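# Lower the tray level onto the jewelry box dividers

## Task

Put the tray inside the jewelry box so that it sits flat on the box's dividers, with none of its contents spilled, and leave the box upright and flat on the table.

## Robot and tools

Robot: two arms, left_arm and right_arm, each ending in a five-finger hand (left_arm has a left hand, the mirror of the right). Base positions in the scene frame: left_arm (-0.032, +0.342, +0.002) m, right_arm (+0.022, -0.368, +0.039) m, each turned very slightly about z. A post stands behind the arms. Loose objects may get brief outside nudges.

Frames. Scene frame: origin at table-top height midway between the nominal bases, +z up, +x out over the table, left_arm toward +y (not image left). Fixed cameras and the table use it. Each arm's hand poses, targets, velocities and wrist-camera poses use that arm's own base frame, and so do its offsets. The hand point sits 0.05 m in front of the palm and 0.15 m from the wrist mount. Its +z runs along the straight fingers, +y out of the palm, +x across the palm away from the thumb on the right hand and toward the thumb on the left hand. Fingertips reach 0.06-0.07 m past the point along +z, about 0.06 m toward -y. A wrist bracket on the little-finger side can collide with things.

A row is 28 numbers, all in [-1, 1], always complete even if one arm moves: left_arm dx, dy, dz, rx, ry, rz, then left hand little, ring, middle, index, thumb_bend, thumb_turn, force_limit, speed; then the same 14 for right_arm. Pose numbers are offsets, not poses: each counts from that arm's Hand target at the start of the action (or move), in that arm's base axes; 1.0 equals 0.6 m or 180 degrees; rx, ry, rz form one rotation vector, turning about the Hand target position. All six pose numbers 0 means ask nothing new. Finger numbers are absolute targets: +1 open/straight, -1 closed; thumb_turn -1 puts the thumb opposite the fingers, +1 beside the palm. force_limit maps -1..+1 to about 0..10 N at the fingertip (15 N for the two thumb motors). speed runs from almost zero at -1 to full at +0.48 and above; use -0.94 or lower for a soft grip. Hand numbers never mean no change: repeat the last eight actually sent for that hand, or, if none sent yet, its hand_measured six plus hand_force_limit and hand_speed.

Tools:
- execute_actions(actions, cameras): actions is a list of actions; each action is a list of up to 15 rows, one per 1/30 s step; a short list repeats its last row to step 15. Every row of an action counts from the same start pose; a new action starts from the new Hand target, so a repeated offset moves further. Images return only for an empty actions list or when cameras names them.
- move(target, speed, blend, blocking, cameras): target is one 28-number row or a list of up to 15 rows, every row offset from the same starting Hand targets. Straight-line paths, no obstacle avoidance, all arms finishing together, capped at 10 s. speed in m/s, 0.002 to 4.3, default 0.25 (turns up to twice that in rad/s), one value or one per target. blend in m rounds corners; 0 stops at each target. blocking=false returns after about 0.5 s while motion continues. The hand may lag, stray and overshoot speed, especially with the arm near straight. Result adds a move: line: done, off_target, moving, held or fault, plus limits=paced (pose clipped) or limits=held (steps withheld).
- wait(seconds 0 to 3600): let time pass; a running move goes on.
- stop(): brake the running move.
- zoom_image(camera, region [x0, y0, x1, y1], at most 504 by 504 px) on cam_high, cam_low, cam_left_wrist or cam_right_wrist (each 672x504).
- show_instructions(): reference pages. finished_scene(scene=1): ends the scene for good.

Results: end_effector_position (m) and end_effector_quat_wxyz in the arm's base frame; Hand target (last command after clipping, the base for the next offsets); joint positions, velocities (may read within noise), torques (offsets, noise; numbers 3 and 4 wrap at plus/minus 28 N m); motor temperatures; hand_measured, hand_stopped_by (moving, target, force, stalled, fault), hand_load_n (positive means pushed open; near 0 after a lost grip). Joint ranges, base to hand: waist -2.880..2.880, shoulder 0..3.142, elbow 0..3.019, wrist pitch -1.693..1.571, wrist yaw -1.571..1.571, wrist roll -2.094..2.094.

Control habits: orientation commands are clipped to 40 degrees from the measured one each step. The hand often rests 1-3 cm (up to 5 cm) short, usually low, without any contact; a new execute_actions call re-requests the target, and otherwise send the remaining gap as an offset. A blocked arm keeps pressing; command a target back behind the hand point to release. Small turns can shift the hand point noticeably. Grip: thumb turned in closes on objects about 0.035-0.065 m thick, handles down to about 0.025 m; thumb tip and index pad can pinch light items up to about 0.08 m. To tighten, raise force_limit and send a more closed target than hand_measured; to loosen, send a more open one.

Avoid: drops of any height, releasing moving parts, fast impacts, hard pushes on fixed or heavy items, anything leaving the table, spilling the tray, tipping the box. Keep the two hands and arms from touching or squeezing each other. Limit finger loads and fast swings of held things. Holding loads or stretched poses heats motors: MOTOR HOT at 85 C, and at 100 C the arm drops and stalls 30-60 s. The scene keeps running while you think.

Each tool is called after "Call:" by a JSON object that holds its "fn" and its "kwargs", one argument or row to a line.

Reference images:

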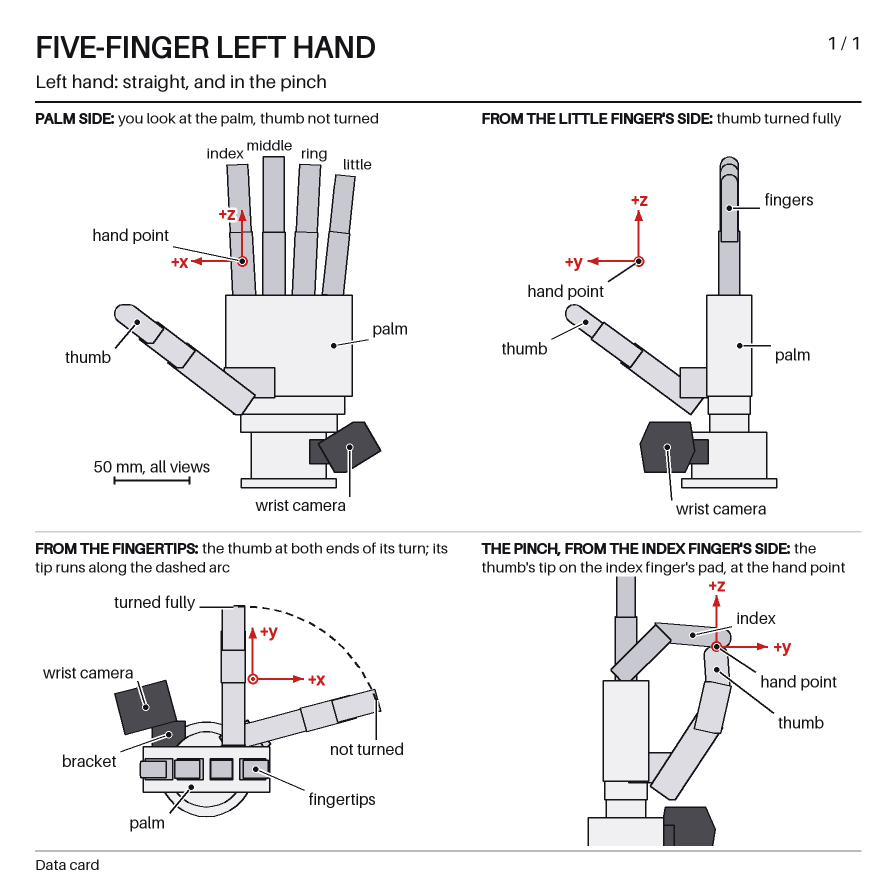

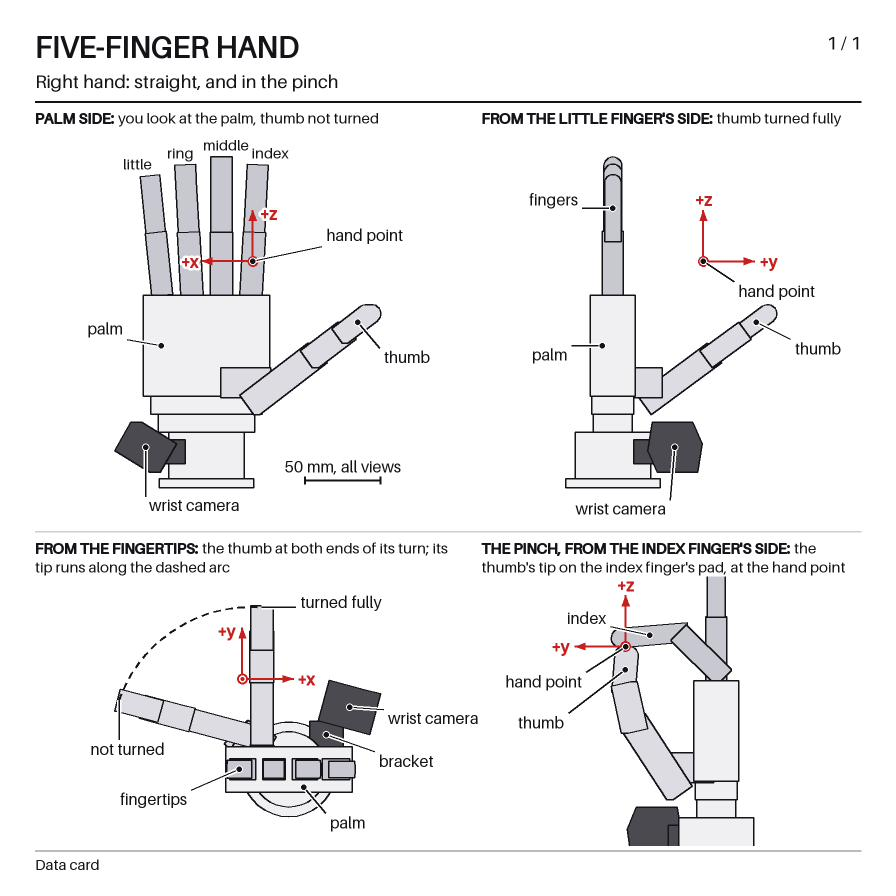

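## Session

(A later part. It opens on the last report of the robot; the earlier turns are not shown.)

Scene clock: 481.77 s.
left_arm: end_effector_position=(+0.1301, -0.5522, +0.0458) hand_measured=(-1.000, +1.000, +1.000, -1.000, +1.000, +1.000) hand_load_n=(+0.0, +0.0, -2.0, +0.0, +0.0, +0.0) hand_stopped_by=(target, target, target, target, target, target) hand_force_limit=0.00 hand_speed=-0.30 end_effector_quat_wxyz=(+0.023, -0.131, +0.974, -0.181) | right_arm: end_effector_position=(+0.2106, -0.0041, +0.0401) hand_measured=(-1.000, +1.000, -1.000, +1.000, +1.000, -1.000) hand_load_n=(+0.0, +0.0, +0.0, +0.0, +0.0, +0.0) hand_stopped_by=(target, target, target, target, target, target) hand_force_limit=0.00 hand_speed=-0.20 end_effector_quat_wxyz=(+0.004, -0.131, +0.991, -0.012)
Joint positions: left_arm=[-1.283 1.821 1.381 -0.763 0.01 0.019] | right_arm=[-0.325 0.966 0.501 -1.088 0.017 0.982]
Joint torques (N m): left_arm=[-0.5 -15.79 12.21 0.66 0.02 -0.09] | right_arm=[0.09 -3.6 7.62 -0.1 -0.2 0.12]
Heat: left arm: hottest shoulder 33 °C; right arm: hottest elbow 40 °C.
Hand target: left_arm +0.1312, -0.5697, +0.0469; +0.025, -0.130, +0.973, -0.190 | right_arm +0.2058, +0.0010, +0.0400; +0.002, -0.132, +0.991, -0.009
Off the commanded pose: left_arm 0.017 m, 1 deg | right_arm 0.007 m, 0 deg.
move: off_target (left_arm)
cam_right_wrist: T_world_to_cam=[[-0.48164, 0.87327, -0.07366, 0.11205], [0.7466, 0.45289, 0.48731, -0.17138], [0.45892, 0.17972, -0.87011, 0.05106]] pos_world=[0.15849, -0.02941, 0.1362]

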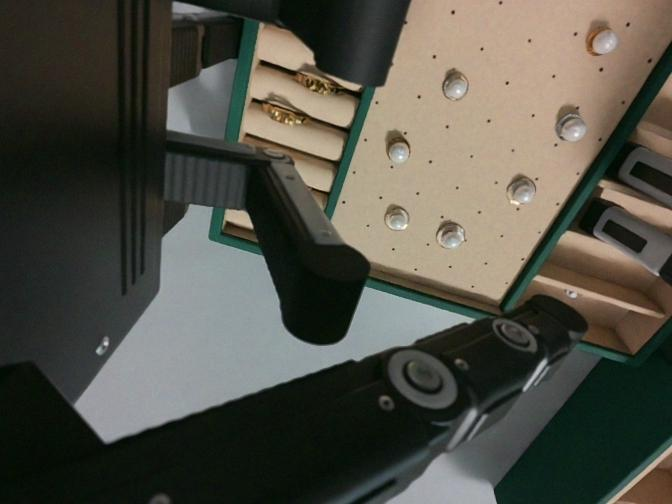

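Call:
{"fn": "move", "kwargs": {
  "target": [
    [0.0044,-0.0161,0.012,0,0,0,-1,1,1,-1,1,1,0,-0.3,0,0,0,0,0,0,-1,1,-1,1,1,-1,0,-0.2]
  ],
  "speed": 0.04,
  "cameras": ["cam_right_wrist"]
}}

Call:
{"fn": "zoom_image", "kwargs": {
  "camera": "cam_right_wrist",
  "region": [480, 100, 672, 300]
}}

Scene clock: 484.20 s.
left_arm: end_effector_position=(+0.1319, -0.5590, +0.0470) hand_measured=(-1.000, +1.000, +1.000, -1.000, +1.000, +1.000) hand_load_n=(+0.0, +0.0, -2.0, +0.0, +0.0, +0.0) hand_stopped_by=(target, target, target, target, target, target) hand_force_limit=0.00 hand_speed=-0.30 end_effector_quat_wxyz=(+0.022, -0.131, +0.975, -0.176) | right_arm: end_effector_position=(+0.2106, -0.0041, +0.0401) hand_measured=(-1.000, +1.000, -1.000, +1.000, +1.000, -1.000) hand_load_n=(+0.0, +0.0, +0.0, +0.0, +0.0, +0.0) hand_stopped_by=(target, target, target, target, target, target) hand_force_limit=0.00 hand_speed=-0.20 end_effector_quat_wxyz=(+0.004, -0.131, +0.991, -0.012)
Joint positions: left_arm=[-1.283 1.842 1.416 -0.788 0.01 0.019] | right_arm=[-0.325 0.966 0.501 -1.088 0.017 0.982]
Joint torques (N m): left_arm=[-0.5 -16.62 12.94 0.46 0.02 -0.09] | right_arm=[0.21 -3.72 7.6 -0.21 -0.19 0.14]
Heat: left arm: hottest shoulder 33 °C; right arm: hottest elbow 40 °C.
Hand target: left_arm +0.1338, -0.5793, +0.0540; +0.025, -0.130, +0.973, -0.190 | right_arm +0.2058, +0.0010, +0.0400; +0.002, -0.132, +0.991, -0.009
Off the commanded pose: left_arm 0.022 m, 2 deg | right_arm 0.007 m, 0 deg.
move: off_target (left_arm)
cam_right_wrist: T_world_to_cam=[[-0.48164, 0.87327, -0.07366, 0.11205], [0.7466, 0.45289, 0.48731, -0.17138], [0.45892, 0.17972, -0.87011, 0.05106]] pos_world=[0.15849, -0.02941, 0.1362]

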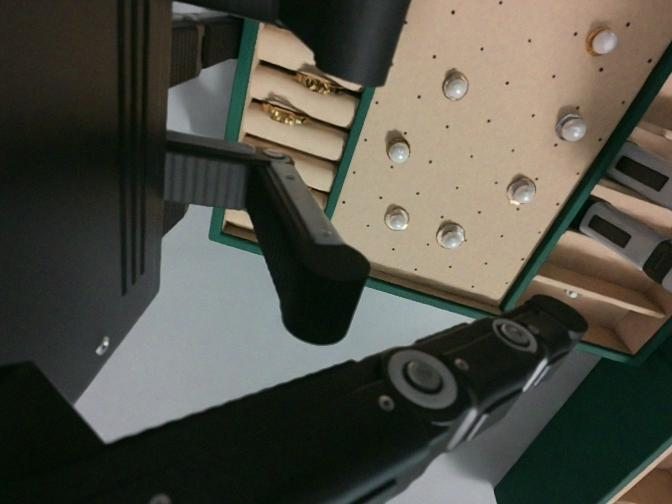

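Scaled by 2.520 from the camera's image (finer frame: 960x720).

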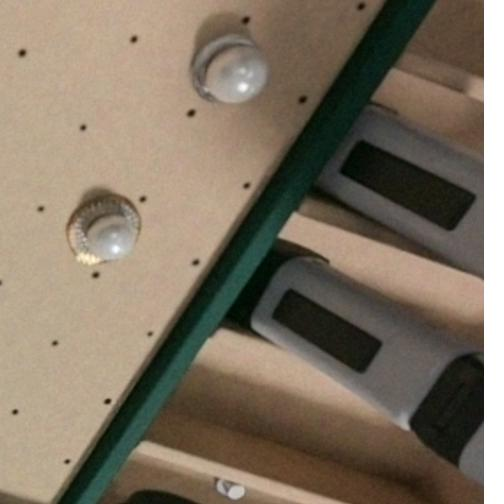

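Call:
{"fn": "move", "kwargs": {
  "target": [
    [0.0044,-0.0161,0.002,0,0,0,-1,1,1,-1,1,1,0,-0.3,0,0,0,0,0,0,-1,1,-1,1,1,-1,0,-0.2]
  ],
  "speed": 0.04,
  "cameras": ["cam_right_wrist"]
}}

Call:
{"fn": "zoom_image", "kwargs": {
  "camera": "cam_right_wrist",
  "region": [480, 100, 672, 300]
}}

Scene clock: 486.10 s.
left_arm: end_effector_position=(+0.1324, -0.5607, +0.0486) hand_measured=(-1.000, +1.000, +1.000, -1.000, +1.000, +1.000) hand_load_n=(+0.0, -0.5, -6.0, +0.0, +0.5, +0.0) hand_stopped_by=(target, target, target, target, target, target) hand_force_limit=0.00 hand_speed=-0.30 end_effector_quat_wxyz=(+0.021, -0.131, +0.977, -0.168) | right_arm: end_effector_position=(+0.2106, -0.0041, +0.0401) hand_measured=(-1.000, +1.000, -1.000, +1.000, +1.000, -1.000) hand_load_n=(+0.0, +0.0, +0.0, +0.0, +0.0, +0.0) hand_stopped_by=(target, target, target, target, target, target) hand_force_limit=0.00 hand_speed=-0.20 end_effector_quat_wxyz=(+0.004, -0.131, +0.991, -0.012)
Joint positions: left_arm=[-1.283 1.856 1.443 -0.818 0.01 0.019] | right_arm=[-0.325 0.966 0.501 -1.088 0.017 0.982]
Joint torques (N m): left_arm=[-0.44 -16.26 13.81 1.05 0.02 -0.1] | right_arm=[-0.09 -3.55 7.58 -0.18 -0.18 0.12]
Heat: left arm: hottest shoulder 33 °C; right arm: hottest elbow 40 °C.
Hand target: left_arm +0.1365, -0.5890, +0.0552; +0.025, -0.130, +0.973, -0.190 | right_arm +0.2058, +0.0010, +0.0400; +0.002, -0.132, +0.991, -0.009
Off the commanded pose: left_arm 0.029 m, 3 deg | right_arm 0.007 m, 0 deg.
move: off_target (left_arm)
cam_right_wrist: T_world_to_cam=[[-0.48164, 0.87327, -0.07366, 0.11205], [0.7466, 0.45289, 0.48731, -0.17138], [0.45892, 0.17972, -0.87011, 0.05106]] pos_world=[0.15849, -0.02941, 0.1362]

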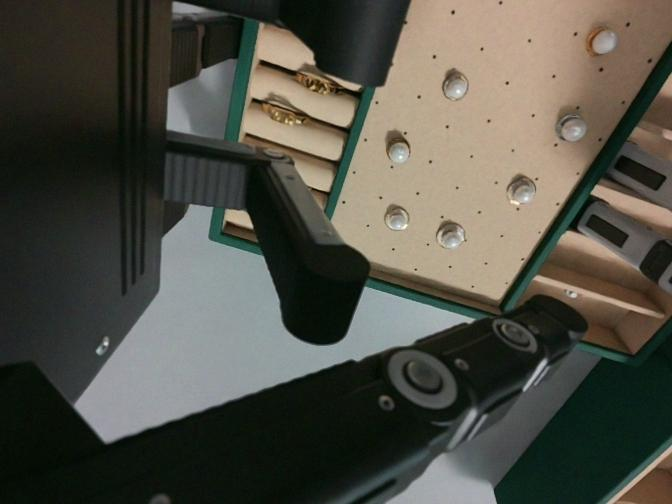

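Scaled by 2.520 from the camera's image (finer frame: 960x720).

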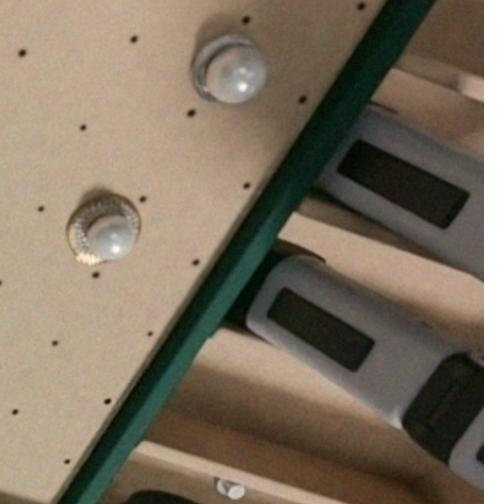

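Call:
{"fn": "move", "kwargs": {
  "target": [
    [0.0022,-0.0081,-0.004,0,0,0,-1,1,1,-1,1,1,0,-0.3,-0.0043,0.0161,0,0,0,0,-1,1,-1,1,1,-1,0,-0.2]
  ],
  "speed": 0.03,
  "cameras": ["cam_right_wrist","cam_high"]
}}

Call:
{"fn": "zoom_image", "kwargs": {
  "camera": "cam_high",
  "region": [400, 80, 500, 180]
}}

Scene clock: 489.70 s.
left_arm: end_effector_position=(+0.1327, -0.5626, +0.0488) hand_measured=(-1.000, +1.000, +1.000, -1.000, +1.000, +1.000) hand_load_n=(+0.0, +0.0, -8.0, +0.0, +0.0, +0.0) hand_stopped_by=(target, target, target, target, target, target) hand_force_limit=0.00 hand_speed=-0.30 end_effector_quat_wxyz=(+0.021, -0.131, +0.977, -0.165) | right_arm: end_effector_position=(+0.2117, -0.0007, +0.0403) hand_measured=(-1.000, +1.000, -1.000, +1.000, +1.000, -1.000) hand_load_n=(+0.5, +0.0, +0.0, +0.0, +0.0, +0.0) hand_stopped_by=(target, target, target, target, target, target) hand_force_limit=0.00 hand_speed=-0.20 end_effector_quat_wxyz=(+0.006, -0.121, +0.992, -0.021)
Joint positions: left_arm=[-1.284 1.863 1.455 -0.828 0.01 0.019] | right_arm=[-0.293 0.948 0.495 -1.089 0.033 1.034]
Joint torques (N m): left_arm=[-0.44 -15.74 14.12 1.36 0.02 -0.1] | right_arm=[0.91 -3.66 7.32 -0.51 -0.87 0.03]
Heat: left arm: hottest shoulder 33 °C; right arm: hottest elbow 40 °C.
Hand target: left_arm +0.1377, -0.5937, +0.0527; +0.025, -0.130, +0.973, -0.190 | right_arm +0.2032, +0.0106, +0.0400; +0.001, -0.132, +0.991, -0.009
Off the commanded pose: left_arm 0.032 m, 3 deg | right_arm 0.014 m, 2 deg.
move: off_target (left_arm, right_arm)
cam_right_wrist: T_world_to_cam=[[-0.46331, 0.88132, -0.09282, 0.10655], [0.75216, 0.44645, 0.4847, -0.17496], [0.46862, 0.15475, -0.86974, 0.04807]] pos_world=[0.15844, -0.02323, 0.1365]
Images, in order (width x height): cam_high 672x504, cam_right_wrist 672x504.

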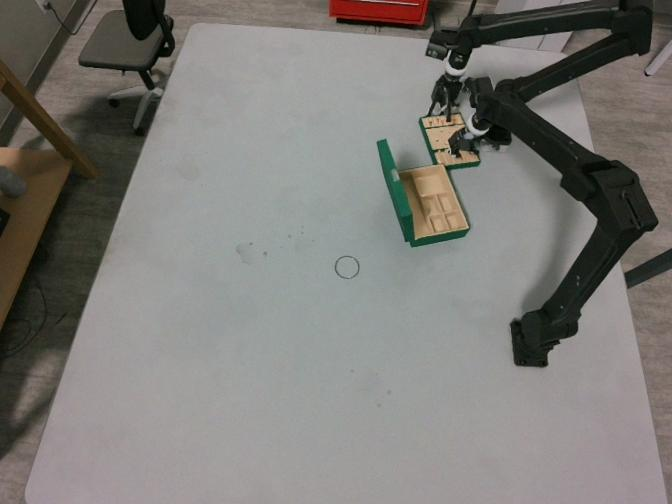

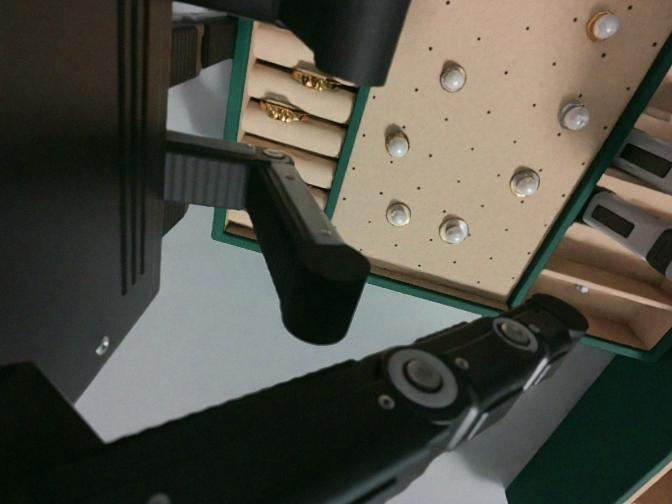

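Scaled by 5.040 from the camera's image (finer frame: 960x720).

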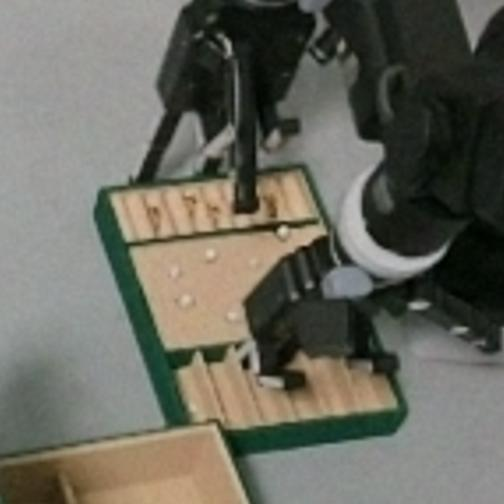

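Call:
{"fn": "execute_actions", "kwargs": {
  "actions": []
}}

Scene clock: 499.70 s.
left_arm: end_effector_position=(+0.1327, -0.5626, +0.0488) hand_measured=(-1.000, +1.000, +1.000, -1.000, +1.000, +1.000) hand_load_n=(+0.0, -0.5, -8.0, +0.0, +0.0, +0.0) hand_stopped_by=(target, target, target, target, target, target) hand_force_limit=0.00 hand_speed=-0.30 end_effector_quat_wxyz=(+0.021, -0.131, +0.977, -0.165) | right_arm: end_effector_position=(+0.2118, -0.0007, +0.0403) hand_measured=(-1.000, +1.000, -1.000, +1.000, +1.000, -1.000) hand_load_n=(+0.5, +0.0, +0.0, +0.5, +0.0, +0.0) hand_stopped_by=(target, target, target, target, target, target) hand_force_limit=0.00 hand_speed=-0.20 end_effector_quat_wxyz=(+0.006, -0.121, +0.992, -0.021)
Joint positions: left_arm=[-1.284 1.863 1.455 -0.828 0.01 0.019] | right_arm=[-0.293 0.948 0.495 -1.089 0.033 1.034]
Joint velocities: within noise
Joint torques (N m): left_arm=[-0.5 -15.68 14.12 1.36 0.02 -0.1] | right_arm=[1.14 -3.43 7.35 -0.29 -0.88 0]
Motor temperatures (°C): left_arm=[22 33 34 21 19 21] | right_arm=[21 26 39 20 23 25]
Heat: left arm: hottest elbow 34 °C; right arm: hottest elbow 39 °C.
Hand target: left_arm +0.1377, -0.5937, +0.0527; +0.025, -0.130, +0.973, -0.190 | right_arm +0.2032, +0.0106, +0.0400; +0.001, -0.132, +0.991, -0.009
Off the commanded pose: left_arm 0.032 m, 3 deg | right_arm 0.014 m, 2 deg.
camera_calibration:
cam_left_wrist: T_world_to_cam=[[-0.00396, -0.93214, 0.36207, -0.54236], [-0.91391, 0.15034, 0.37705, 0.19243], [-0.4059, -0.3294, -0.85249, 0.02932]] pos_world=[0.18561, -0.52483, 0.14881]
cam_right_wrist: T_world_to_cam=[[-0.46297, 0.88151, -0.09275, 0.10649], [0.75232, 0.44613, 0.48476, -0.175], [0.4687, 0.15465, -0.86972, 0.04805]] pos_world=[0.15844, -0.02323, 0.1365]

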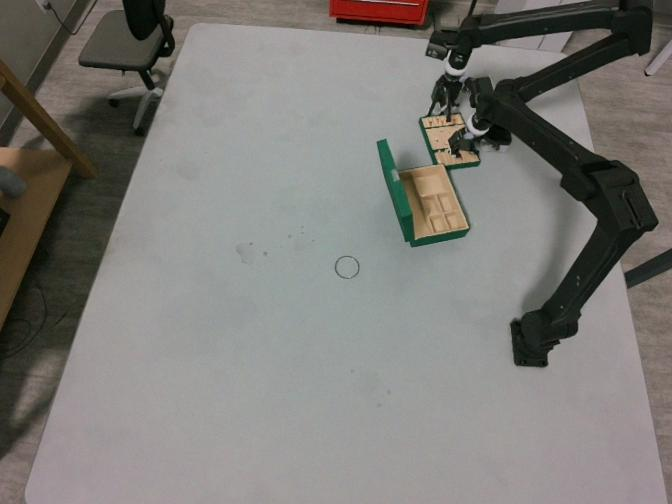

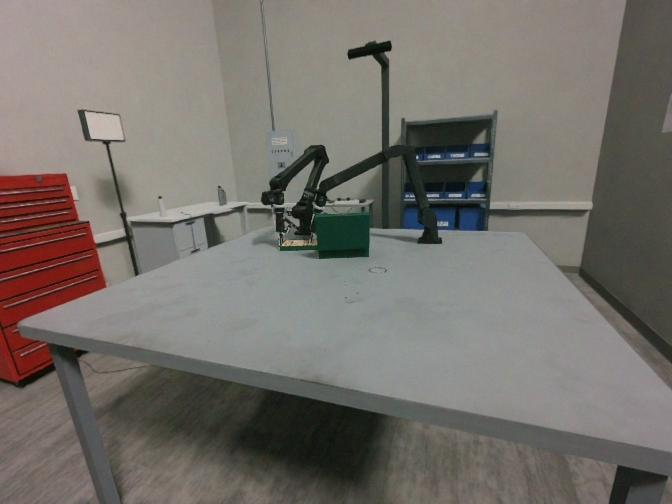

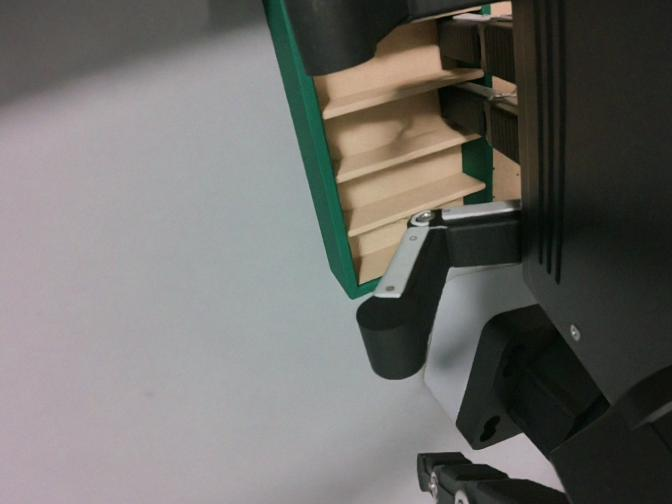

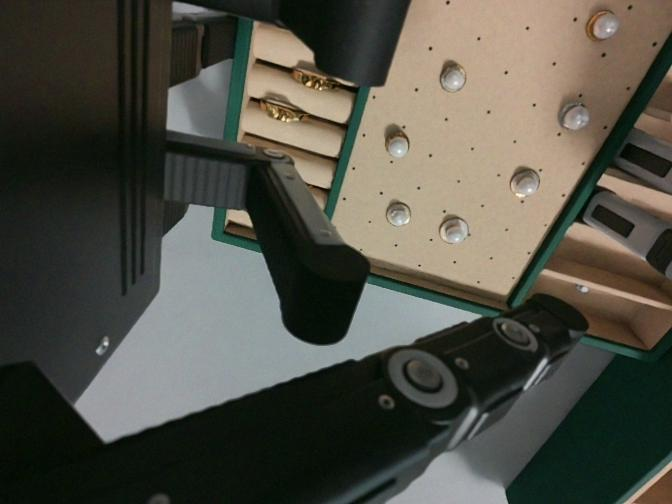

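Call:
{"fn": "move", "kwargs": {
  "target": [0.0044,-0.0161,0,0,0,0,-1,1,1,-1,1,1,0,-0.3,0,0,0,0,0,0,-1,1,-1,1,1,-1,0,-0.2],
  "speed": 0.03,
  "cameras": ["cam_left_wrist","cam_right_wrist"]
}}

Scene clock: 503.70 s.
left_arm: end_effector_position=(+0.1335, -0.5653, +0.0503) hand_measured=(-1.000, +1.000, +1.000, -1.000, +1.000, +1.000) hand_load_n=(+0.0, -0.5, -11.0, +0.0, +0.0, +0.0) hand_stopped_by=(target, target, target, target, target, target) hand_force_limit=0.00 hand_speed=-0.30 end_effector_quat_wxyz=(+0.020, -0.131, +0.978, -0.158) | right_arm: end_effector_position=(+0.2118, -0.0012, +0.0404) hand_measured=(-1.000, +1.000, -1.000, +1.000, +1.000, -1.000) hand_load_n=(+0.0, +0.0, +0.0, +0.5, +0.0, +0.0) hand_stopped_by=(target, target, target, target, target, target) hand_force_limit=0.00 hand_speed=-0.20 end_effector_quat_wxyz=(+0.007, -0.121, +0.992, -0.022)
Joint positions: left_arm=[-1.284 1.877 1.482 -0.855 0.01 0.019] | right_arm=[-0.293 0.946 0.495 -1.089 0.035 1.035]
Joint torques (N m): left_arm=[-0.44 -15.33 14.8 1.89 0.02 -0.1] | right_arm=[1.2 -3.6 7.38 -0.42 -0.98 0.01]
Heat: left arm: hottest elbow 35 °C; right arm: hottest elbow 39 °C.
Hand target: left_arm +0.1404, -0.6035, +0.0529; +0.025, -0.130, +0.973, -0.190 | right_arm +0.2032, +0.0106, +0.0400; +0.002, -0.132, +0.991, -0.008
Off the commanded pose: left_arm 0.039 m, 4 deg | right_arm 0.015 m, 2 deg.
move: off_target (left_arm)
cam_left_wrist: T_world_to_cam=[[-0.00255, -0.93709, 0.34908, -0.54776], [-0.91239, 0.14506, 0.38276, 0.18957], [-0.40932, -0.31752, -0.85536, 0.03727]] pos_world=[0.18682, -0.52897, 0.15054]
cam_right_wrist: T_world_to_cam=[[-0.46184, 0.88186, -0.09498, 0.10673], [0.75258, 0.44628, 0.4842, -0.17496], [0.46938, 0.15214, -0.86979, 0.04799]] pos_world=[0.15844, -0.02334, 0.1366]

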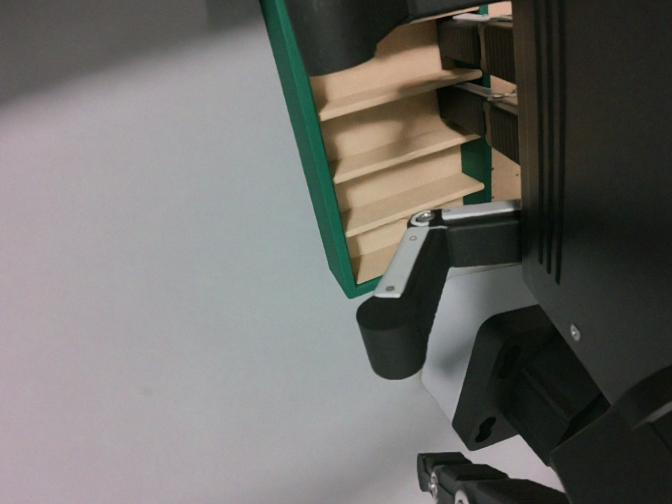

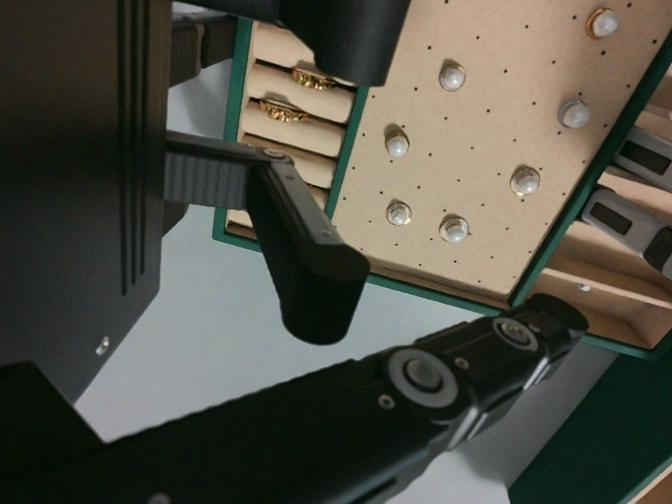

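Call:
{"fn": "zoom_image", "kwargs": {
  "camera": "cam_right_wrist",
  "region": [472, 80, 672, 360]
}}

Call:
{"fn": "zoom_image", "kwargs": {
  "camera": "cam_left_wrist",
  "region": [250, 0, 550, 320]
}}

Scaled by 1.800 from the camera's image (finer frame: 960x720).

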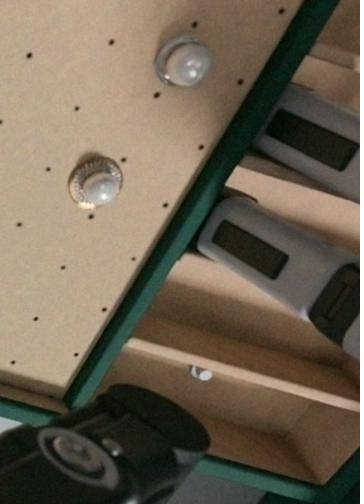

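Scaled by 1.575 from the camera's image (finer frame: 960x720).

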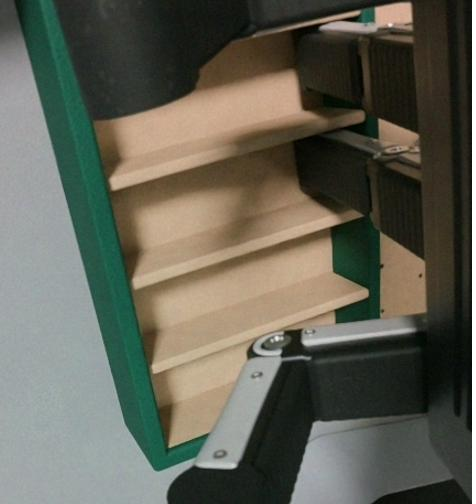

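Call:
{"fn": "move", "kwargs": {
  "target": [0,0,0.02,0,0,0,-1,1,1,-1,1,1,0,-0.3,0,0,0.02,0,0,0,-1,1,-1,1,1,-1,0,-0.2],
  "speed": 0.03,
  "cameras": ["cam_left_wrist","cam_right_wrist","cam_low"]
}}

Scene clock: 509.80 s.
left_arm: end_effector_position=(+0.1335, -0.5658, +0.0525) hand_measured=(-1.000, +1.000, +1.000, -1.000, +1.000, +1.000) hand_load_n=(+0.5, +0.0, -9.5, +0.0, +0.0, +0.0) hand_stopped_by=(target, target, target, target, target, target) hand_force_limit=0.00 hand_speed=-0.30 end_effector_quat_wxyz=(+0.019, -0.131, +0.979, -0.153) | right_arm: end_effector_position=(+0.2100, -0.0012, +0.0442) hand_measured=(-1.000, +1.000, -1.000, +1.000, +1.000, -1.000) hand_load_n=(+0.0, +0.0, +0.0, +0.5, +0.0, +0.0) hand_stopped_by=(target, target, target, target, target, target) hand_force_limit=0.00 hand_speed=-0.20 end_effector_quat_wxyz=(+0.010, -0.119, +0.993, -0.025)
Joint positions: left_arm=[-1.284 1.883 1.497 -0.874 0.01 0.019] | right_arm=[-0.293 0.924 0.495 -1.104 0.038 1.038]
Joint torques (N m): left_arm=[-0.44 -16.91 15.04 1.52 0.02 -0.1] | right_arm=[0.97 -3.43 9.57 -1.48 -1.12 -0.05]
Heat: left arm: hottest elbow 35 °C; right arm: hottest elbow 39 °C.
Hand target: left_arm +0.1403, -0.6035, +0.0647; +0.025, -0.130, +0.973, -0.190 | right_arm +0.2033, +0.0106, +0.0520; +0.002, -0.132, +0.991, -0.009
Off the commanded pose: left_arm 0.040 m, 4 deg | right_arm 0.016 m, 3 deg.
move: off_target (left_arm, right_arm)
cam_left_wrist: T_world_to_cam=[[-0.00187, -0.94035, 0.34019, -0.5505], [-0.91125, 0.14171, 0.38671, 0.1865], [-0.41185, -0.30928, -0.85716, 0.04398]] pos_world=[0.18703, -0.53049, 0.15285]
cam_right_wrist: T_world_to_cam=[[-0.4584, 0.88279, -0.10268, 0.10594], [0.7506, 0.44642, 0.48714, -0.17508], [0.47588, 0.14624, -0.86727, 0.05067]] pos_world=[0.15587, -0.02277, 0.14011]
Images, in order (width x height): cam_low 672x504, cam_left_wrist 672x504, cam_right_wrist 672x504.

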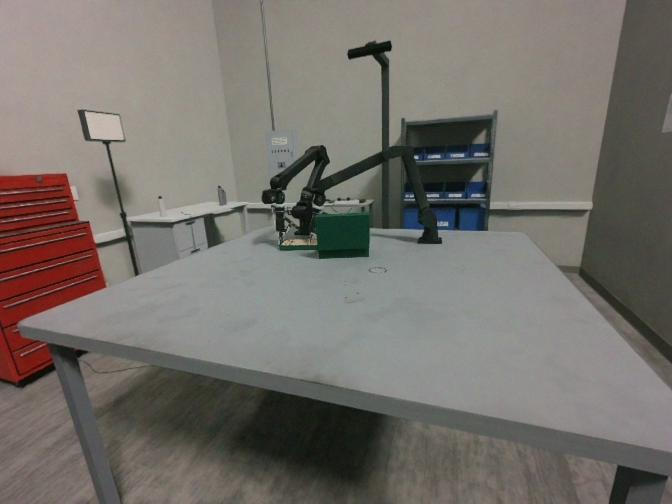

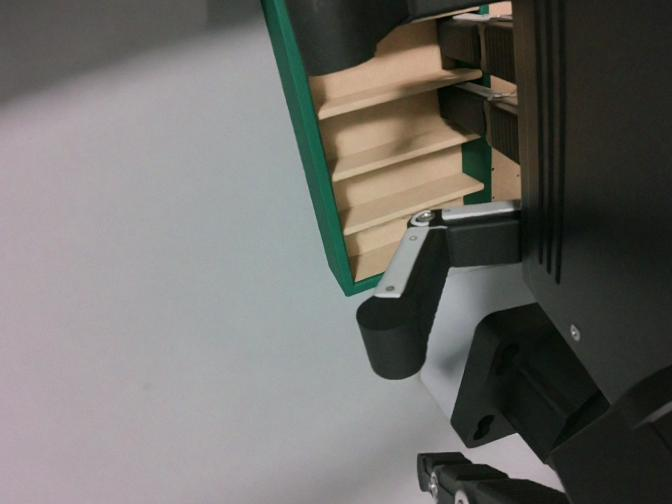

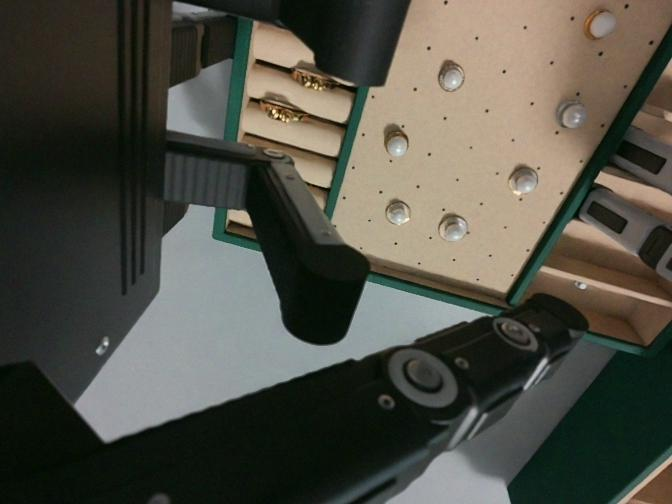

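Call:
{"fn": "move", "kwargs": {
  "target": [0,0,0.03,0,0,0,-1,1,1,-1,1,1,0,-0.3,0,0,0.02,0,0,0,-1,1,-1,1,1,-1,0,-0.2],
  "speed": 0.03,
  "cameras": ["cam_left_wrist","cam_right_wrist"]
}}

Scene clock: 512.43 s.
left_arm: end_effector_position=(+0.1305, -0.5647, +0.0570) hand_measured=(-1.000, +1.000, +1.000, -1.000, +1.000, +1.000) hand_load_n=(+0.0, +0.0, -7.5, +0.0, +0.0, +0.0) hand_stopped_by=(target, target, target, target, target, target) hand_force_limit=0.00 hand_speed=-0.30 end_effector_quat_wxyz=(+0.017, -0.130, +0.981, -0.144) | right_arm: end_effector_position=(+0.2054, -0.0001, +0.0519) hand_measured=(-1.000, +1.000, -1.000, +1.000, +1.000, -1.000) hand_load_n=(+0.0, +0.0, +0.0, +0.5, +0.0, +0.0) hand_stopped_by=(target, target, target, target, target, target) hand_force_limit=0.00 hand_speed=-0.20 end_effector_quat_wxyz=(+0.005, -0.117, +0.993, -0.024)
Joint positions: left_arm=[-1.288 1.886 1.516 -0.909 0.01 0.019] | right_arm=[-0.293 0.903 0.507 -1.147 0.04 1.042]
Joint torques (N m): left_arm=[-0.03 -18.67 15.6 1.31 0 -0.1] | right_arm=[1.08 -2.61 10.84 -1.54 -1.2 -0.03]
Heat: left arm: hottest elbow 35 °C; right arm: hottest elbow 39 °C.
Hand target: left_arm +0.1405, -0.6035, +0.0828; +0.025, -0.130, +0.973, -0.190 | right_arm +0.2032, +0.0106, +0.0640; +0.002, -0.132, +0.991, -0.009
Off the commanded pose: left_arm 0.048 m, 5 deg | right_arm 0.016 m, 2 deg.
move: off_target (left_arm, right_arm)
cam_left_wrist: T_world_to_cam=[[-0.00411, -0.94628, 0.32332, -0.55303], [-0.90843, 0.13869, 0.39436, 0.17944], [-0.41802, -0.2921, -0.8602, 0.05771]] pos_world=[0.18485, -0.53135, 0.15768]
cam_right_wrist: T_world_to_cam=[[-0.45631, 0.88456, -0.0966, 0.10283], [0.7571, 0.44299, 0.48016, -0.17683], [0.46753, 0.14597, -0.87184, 0.06131]] pos_world=[0.15213, -0.02157, 0.14829]

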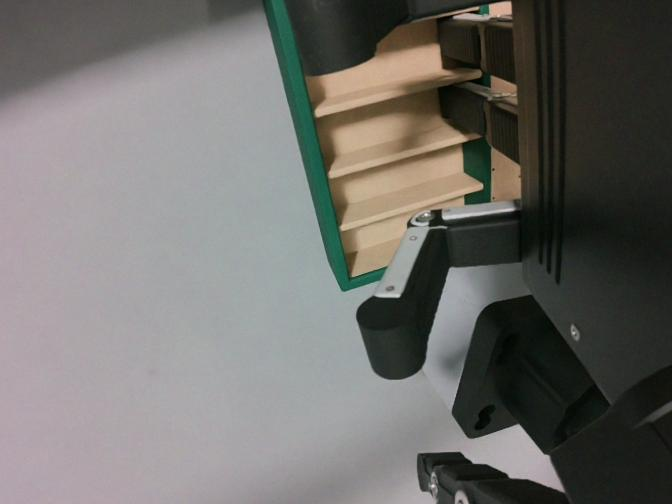

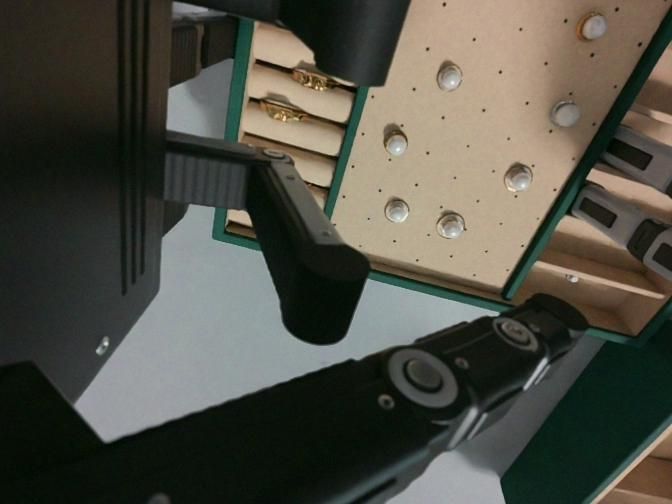

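Call:
{"fn": "move", "kwargs": {
  "target": [0.003,-0.0112,0.03,0,0,0,-1,1,1,-1,1,1,0,-0.3,0,0,0.012,0,0,0,-1,1,-1,1,1,-1,0,-0.2],
  "speed": 0.03,
  "cameras": ["cam_left_wrist","cam_right_wrist"]
}}

Scene clock: 515.57 s.
left_arm: end_effector_position=(+0.1282, -0.5653, +0.0620) hand_measured=(-1.000, +1.000, +1.000, -1.000, +1.000, +1.000) hand_load_n=(+0.0, -0.5, -8.0, +0.5, +0.0, +0.0) hand_stopped_by=(target, target, target, target, target, target) hand_force_limit=0.00 hand_speed=-0.30 end_effector_quat_wxyz=(+0.013, -0.128, +0.983, -0.130) | right_arm: end_effector_position=(+0.2034, +0.0014, +0.0585) hand_measured=(-1.000, +1.000, -1.000, +1.000, +1.000, -1.000) hand_load_n=(+0.0, +0.0, +0.0, +0.5, +0.0, +0.0) hand_stopped_by=(target, target, target, target, target, target) hand_force_limit=0.00 hand_speed=-0.20 end_effector_quat_wxyz=(+0.002, -0.119, +0.993, -0.021)
Joint positions: left_arm=[-1.292 1.902 1.555 -0.962 0.012 0.019] | right_arm=[-0.291 0.892 0.52 -1.178 0.038 1.042]
Joint torques (N m): left_arm=[0.26 -20.37 16.8 1.26 -0.06 -0.1] | right_arm=[0.62 -2.61 11.15 -1.24 -1.09 -0.05]
Heat: left arm: hottest elbow 35 °C; right arm: hottest elbow 40 °C.
Hand target: left_arm +0.1422, -0.6103, +0.1008; +0.025, -0.130, +0.973, -0.190 | right_arm +0.2033, +0.0106, +0.0713; +0.002, -0.132, +0.991, -0.009
Off the commanded pose: left_arm 0.061 m, 7 deg | right_arm 0.016 m, 2 deg.
move: off_target (left_arm, right_arm)
cam_left_wrist: T_world_to_cam=[[-0.00468, -0.95517, 0.296, -0.55849], [-0.90379, 0.13072, 0.40752, 0.16948], [-0.42794, -0.26562, -0.86389, 0.07742]] pos_world=[0.18369, -0.53504, 0.16313]
cam_right_wrist: T_world_to_cam=[[-0.4593, 0.88369, -0.09023, 0.10157], [0.75892, 0.44317, 0.47711, -0.17946], [0.4616, 0.15066, -0.8742, 0.06919]] pos_world=[0.15091, -0.02065, 0.15527]

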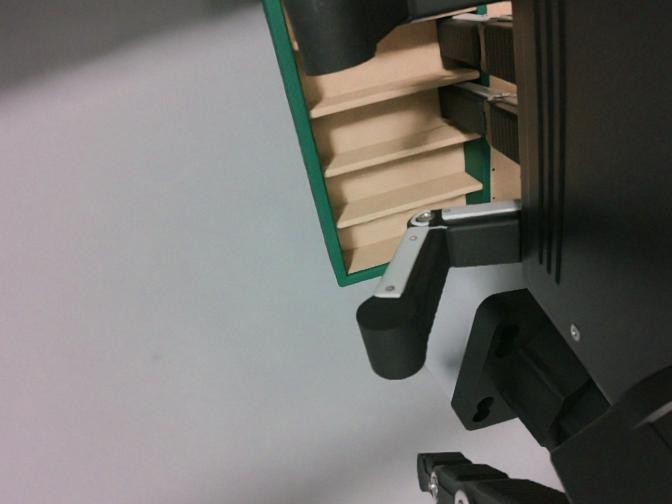

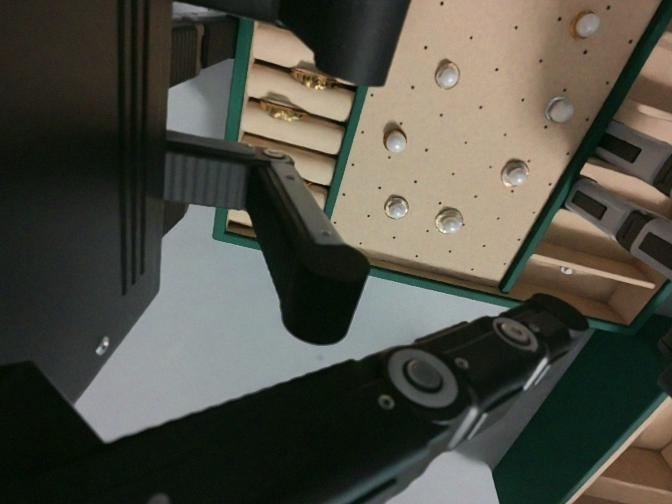

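Call:
{"fn": "execute_actions", "kwargs": {
  "actions": []
}}

Call:
{"fn": "zoom_image", "kwargs": {
  "camera": "cam_low",
  "region": [250, 180, 400, 280]
}}

Scene clock: 517.70 s.
left_arm: end_effector_position=(+0.1282, -0.5652, +0.0620) hand_measured=(-1.000, +1.000, +1.000, -1.000, +1.000, +1.000) hand_load_n=(+0.0, -1.0, -8.0, +0.0, +0.0, +0.0) hand_stopped_by=(target, target, target, target, target, target) hand_force_limit=0.00 hand_speed=-0.30 end_effector_quat_wxyz=(+0.013, -0.128, +0.983, -0.129) | right_arm: end_effector_position=(+0.2034, +0.0014, +0.0585) hand_measured=(-1.000, +1.000, -1.000, +1.000, +1.000, -1.000) hand_load_n=(+0.5, +0.0, +0.0, +0.5, +0.0, +0.0) hand_stopped_by=(target, target, target, target, target, target) hand_force_limit=0.00 hand_speed=-0.20 end_effector_quat_wxyz=(+0.002, -0.119, +0.993, -0.021)
Joint positions: left_arm=[-1.292 1.902 1.555 -0.963 0.012 0.019] | right_arm=[-0.291 0.892 0.52 -1.178 0.038 1.042]
Joint velocities: within noise
Joint torques (N m): left_arm=[0.21 -20.19 16.77 1.28 -0.06 -0.1] | right_arm=[0.5 -2.78 11.07 -1.28 -1.11 -0.06]
Motor temperatures (°C): left_arm=[22 33 35 21 19 21] | right_arm=[21 26 40 20 23 25]
Heat: left arm: hottest elbow 35 °C; right arm: hottest elbow 40 °C.
Hand target: left_arm +0.1422, -0.6102, +0.1008; +0.025, -0.130, +0.973, -0.190 | right_arm +0.2033, +0.0106, +0.0712; +0.002, -0.132, +0.991, -0.009
Off the commanded pose: left_arm 0.061 m, 7 deg | right_arm 0.016 m, 2 deg.
camera_calibration:
cam_left_wrist: T_world_to_cam=[[-0.00472, -0.95527, 0.29568, -0.55848], [-0.90376, 0.13063, 0.40762, 0.16941], [-0.42801, -0.2653, -0.86395, 0.07761]] pos_world=[0.18369, -0.53504, 0.16313]
cam_right_wrist: T_world_to_cam=[[-0.4593, 0.88369, -0.09023, 0.10157], [0.75892, 0.44317, 0.47711, -0.17946], [0.4616, 0.15066, -0.8742, 0.06919]] pos_world=[0.15091, -0.02065, 0.15527]

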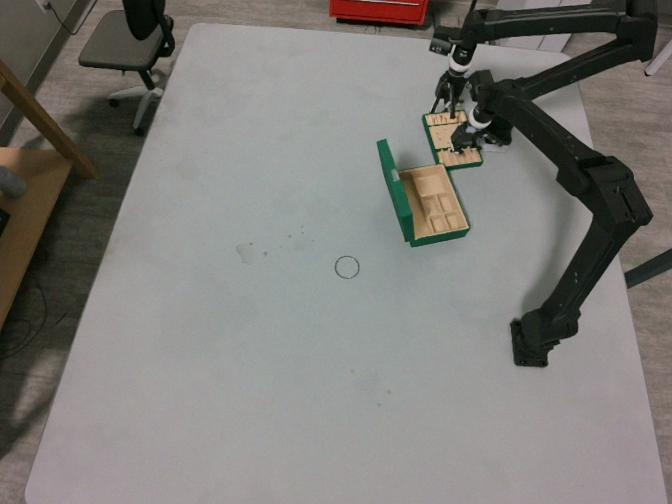

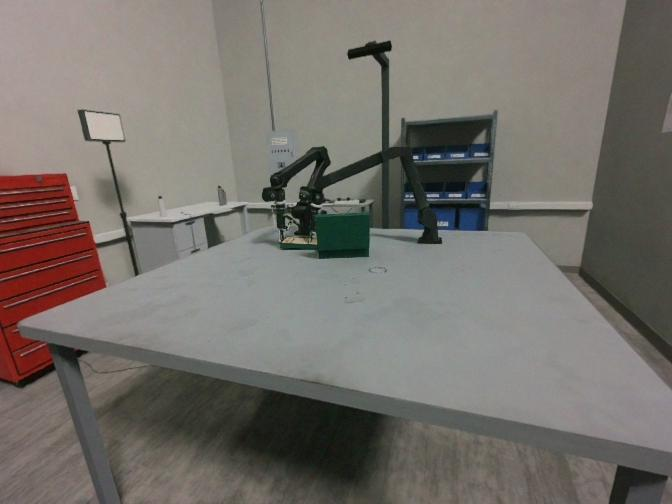

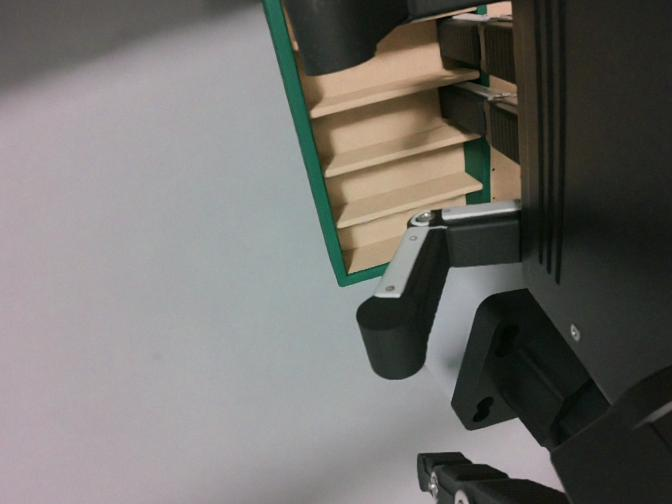

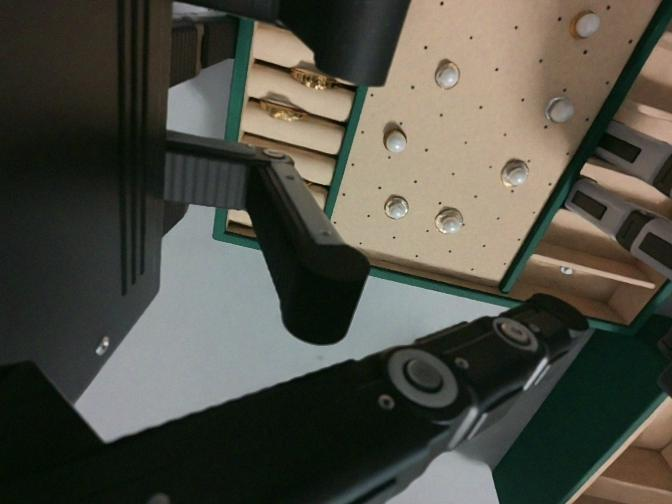

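Scaled by 3.360 from the camera's image (finer frame: 960x720).

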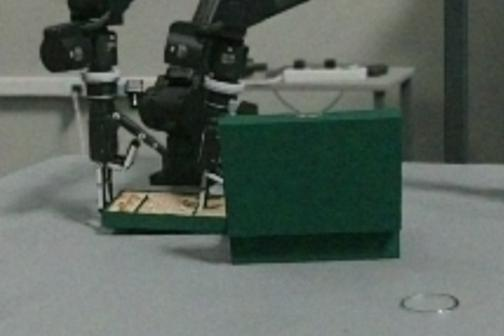

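Call:
{"fn": "move", "kwargs": {
  "target": [0.004,-0.015,0.035,0,0,0,-1,1,1,-1,1,1,0,-0.3,0,0,0,0,0,0,-1,1,-1,1,1,-1,0,-0.2],
  "speed": 0.03,
  "cameras": ["cam_left_wrist","cam_right_wrist"]
}}

Scene clock: 524.17 s.
left_arm: end_effector_position=(+0.1280, -0.5673, +0.0761) hand_measured=(-1.000, +1.000, +1.000, -1.000, +1.000, +1.000) hand_load_n=(+0.0, -2.0, -9.5, +0.0, +0.0, +0.0) hand_stopped_by=(target, target, target, target, target, target) hand_force_limit=0.00 hand_speed=-0.30 end_effector_quat_wxyz=(+0.011, -0.128, +0.985, -0.116) | right_arm: end_effector_position=(+0.2038, +0.0011, +0.0595) hand_measured=(-1.000, +1.000, -1.000, +1.000, +1.000, -1.000) hand_load_n=(+0.0, +0.5, +0.0, +0.0, +0.0, +0.0) hand_stopped_by=(target, target, target, target, target, target) hand_force_limit=0.00 hand_speed=-0.20 end_effector_quat_wxyz=(+0.002, -0.119, +0.993, -0.022)
Joint positions: left_arm=[-1.293 1.914 1.612 -1.035 0.013 0.019] | right_arm=[-0.29 0.891 0.522 -1.18 0.039 1.042]
Joint torques (N m): left_arm=[0.26 -21.07 17.96 1.59 -0.09 -0.1] | right_arm=[0.79 -2.67 11.02 -1.21 -1.16 -0.07]
Heat: left arm: hottest elbow 36 °C; right arm: hottest elbow 39 °C.
Hand target: left_arm +0.1445, -0.6192, +0.1216; +0.025, -0.130, +0.973, -0.190 | right_arm +0.2033, +0.0106, +0.0713; +0.002, -0.132, +0.991, -0.009
Off the commanded pose: left_arm 0.071 m, 9 deg | right_arm 0.015 m, 2 deg.
move: off_target (left_arm)
cam_left_wrist: T_world_to_cam=[[-0.0036, -0.96258, 0.27097, -0.56705], [-0.90021, 0.12111, 0.41827, 0.15707], [-0.43544, -0.24242, -0.86696, 0.10326]] pos_world=[0.18432, -0.53982, 0.17747]
cam_right_wrist: T_world_to_cam=[[-0.45952, 0.88335, -0.09237, 0.10225], [0.7583, 0.44434, 0.47702, -0.17994], [0.46242, 0.14916, -0.87403, 0.06967]] pos_world=[0.15121, -0.02076, 0.15618]

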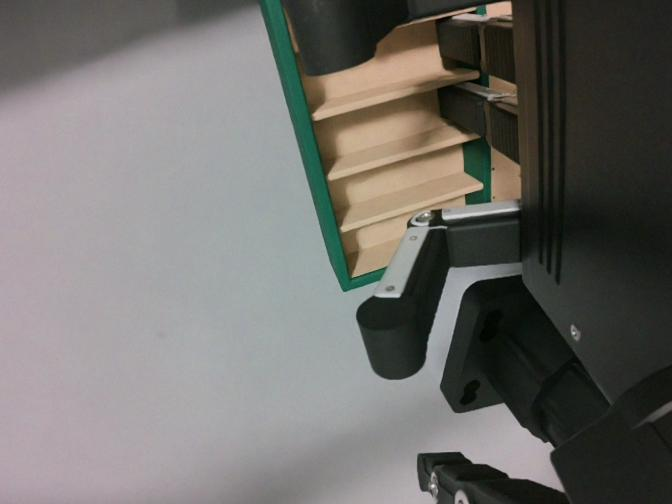

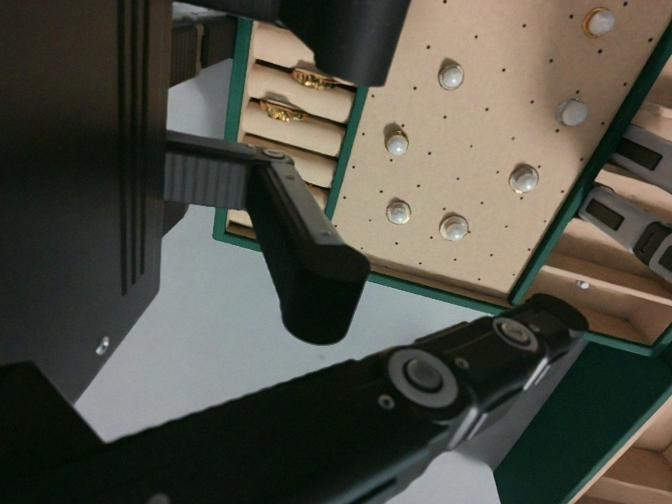

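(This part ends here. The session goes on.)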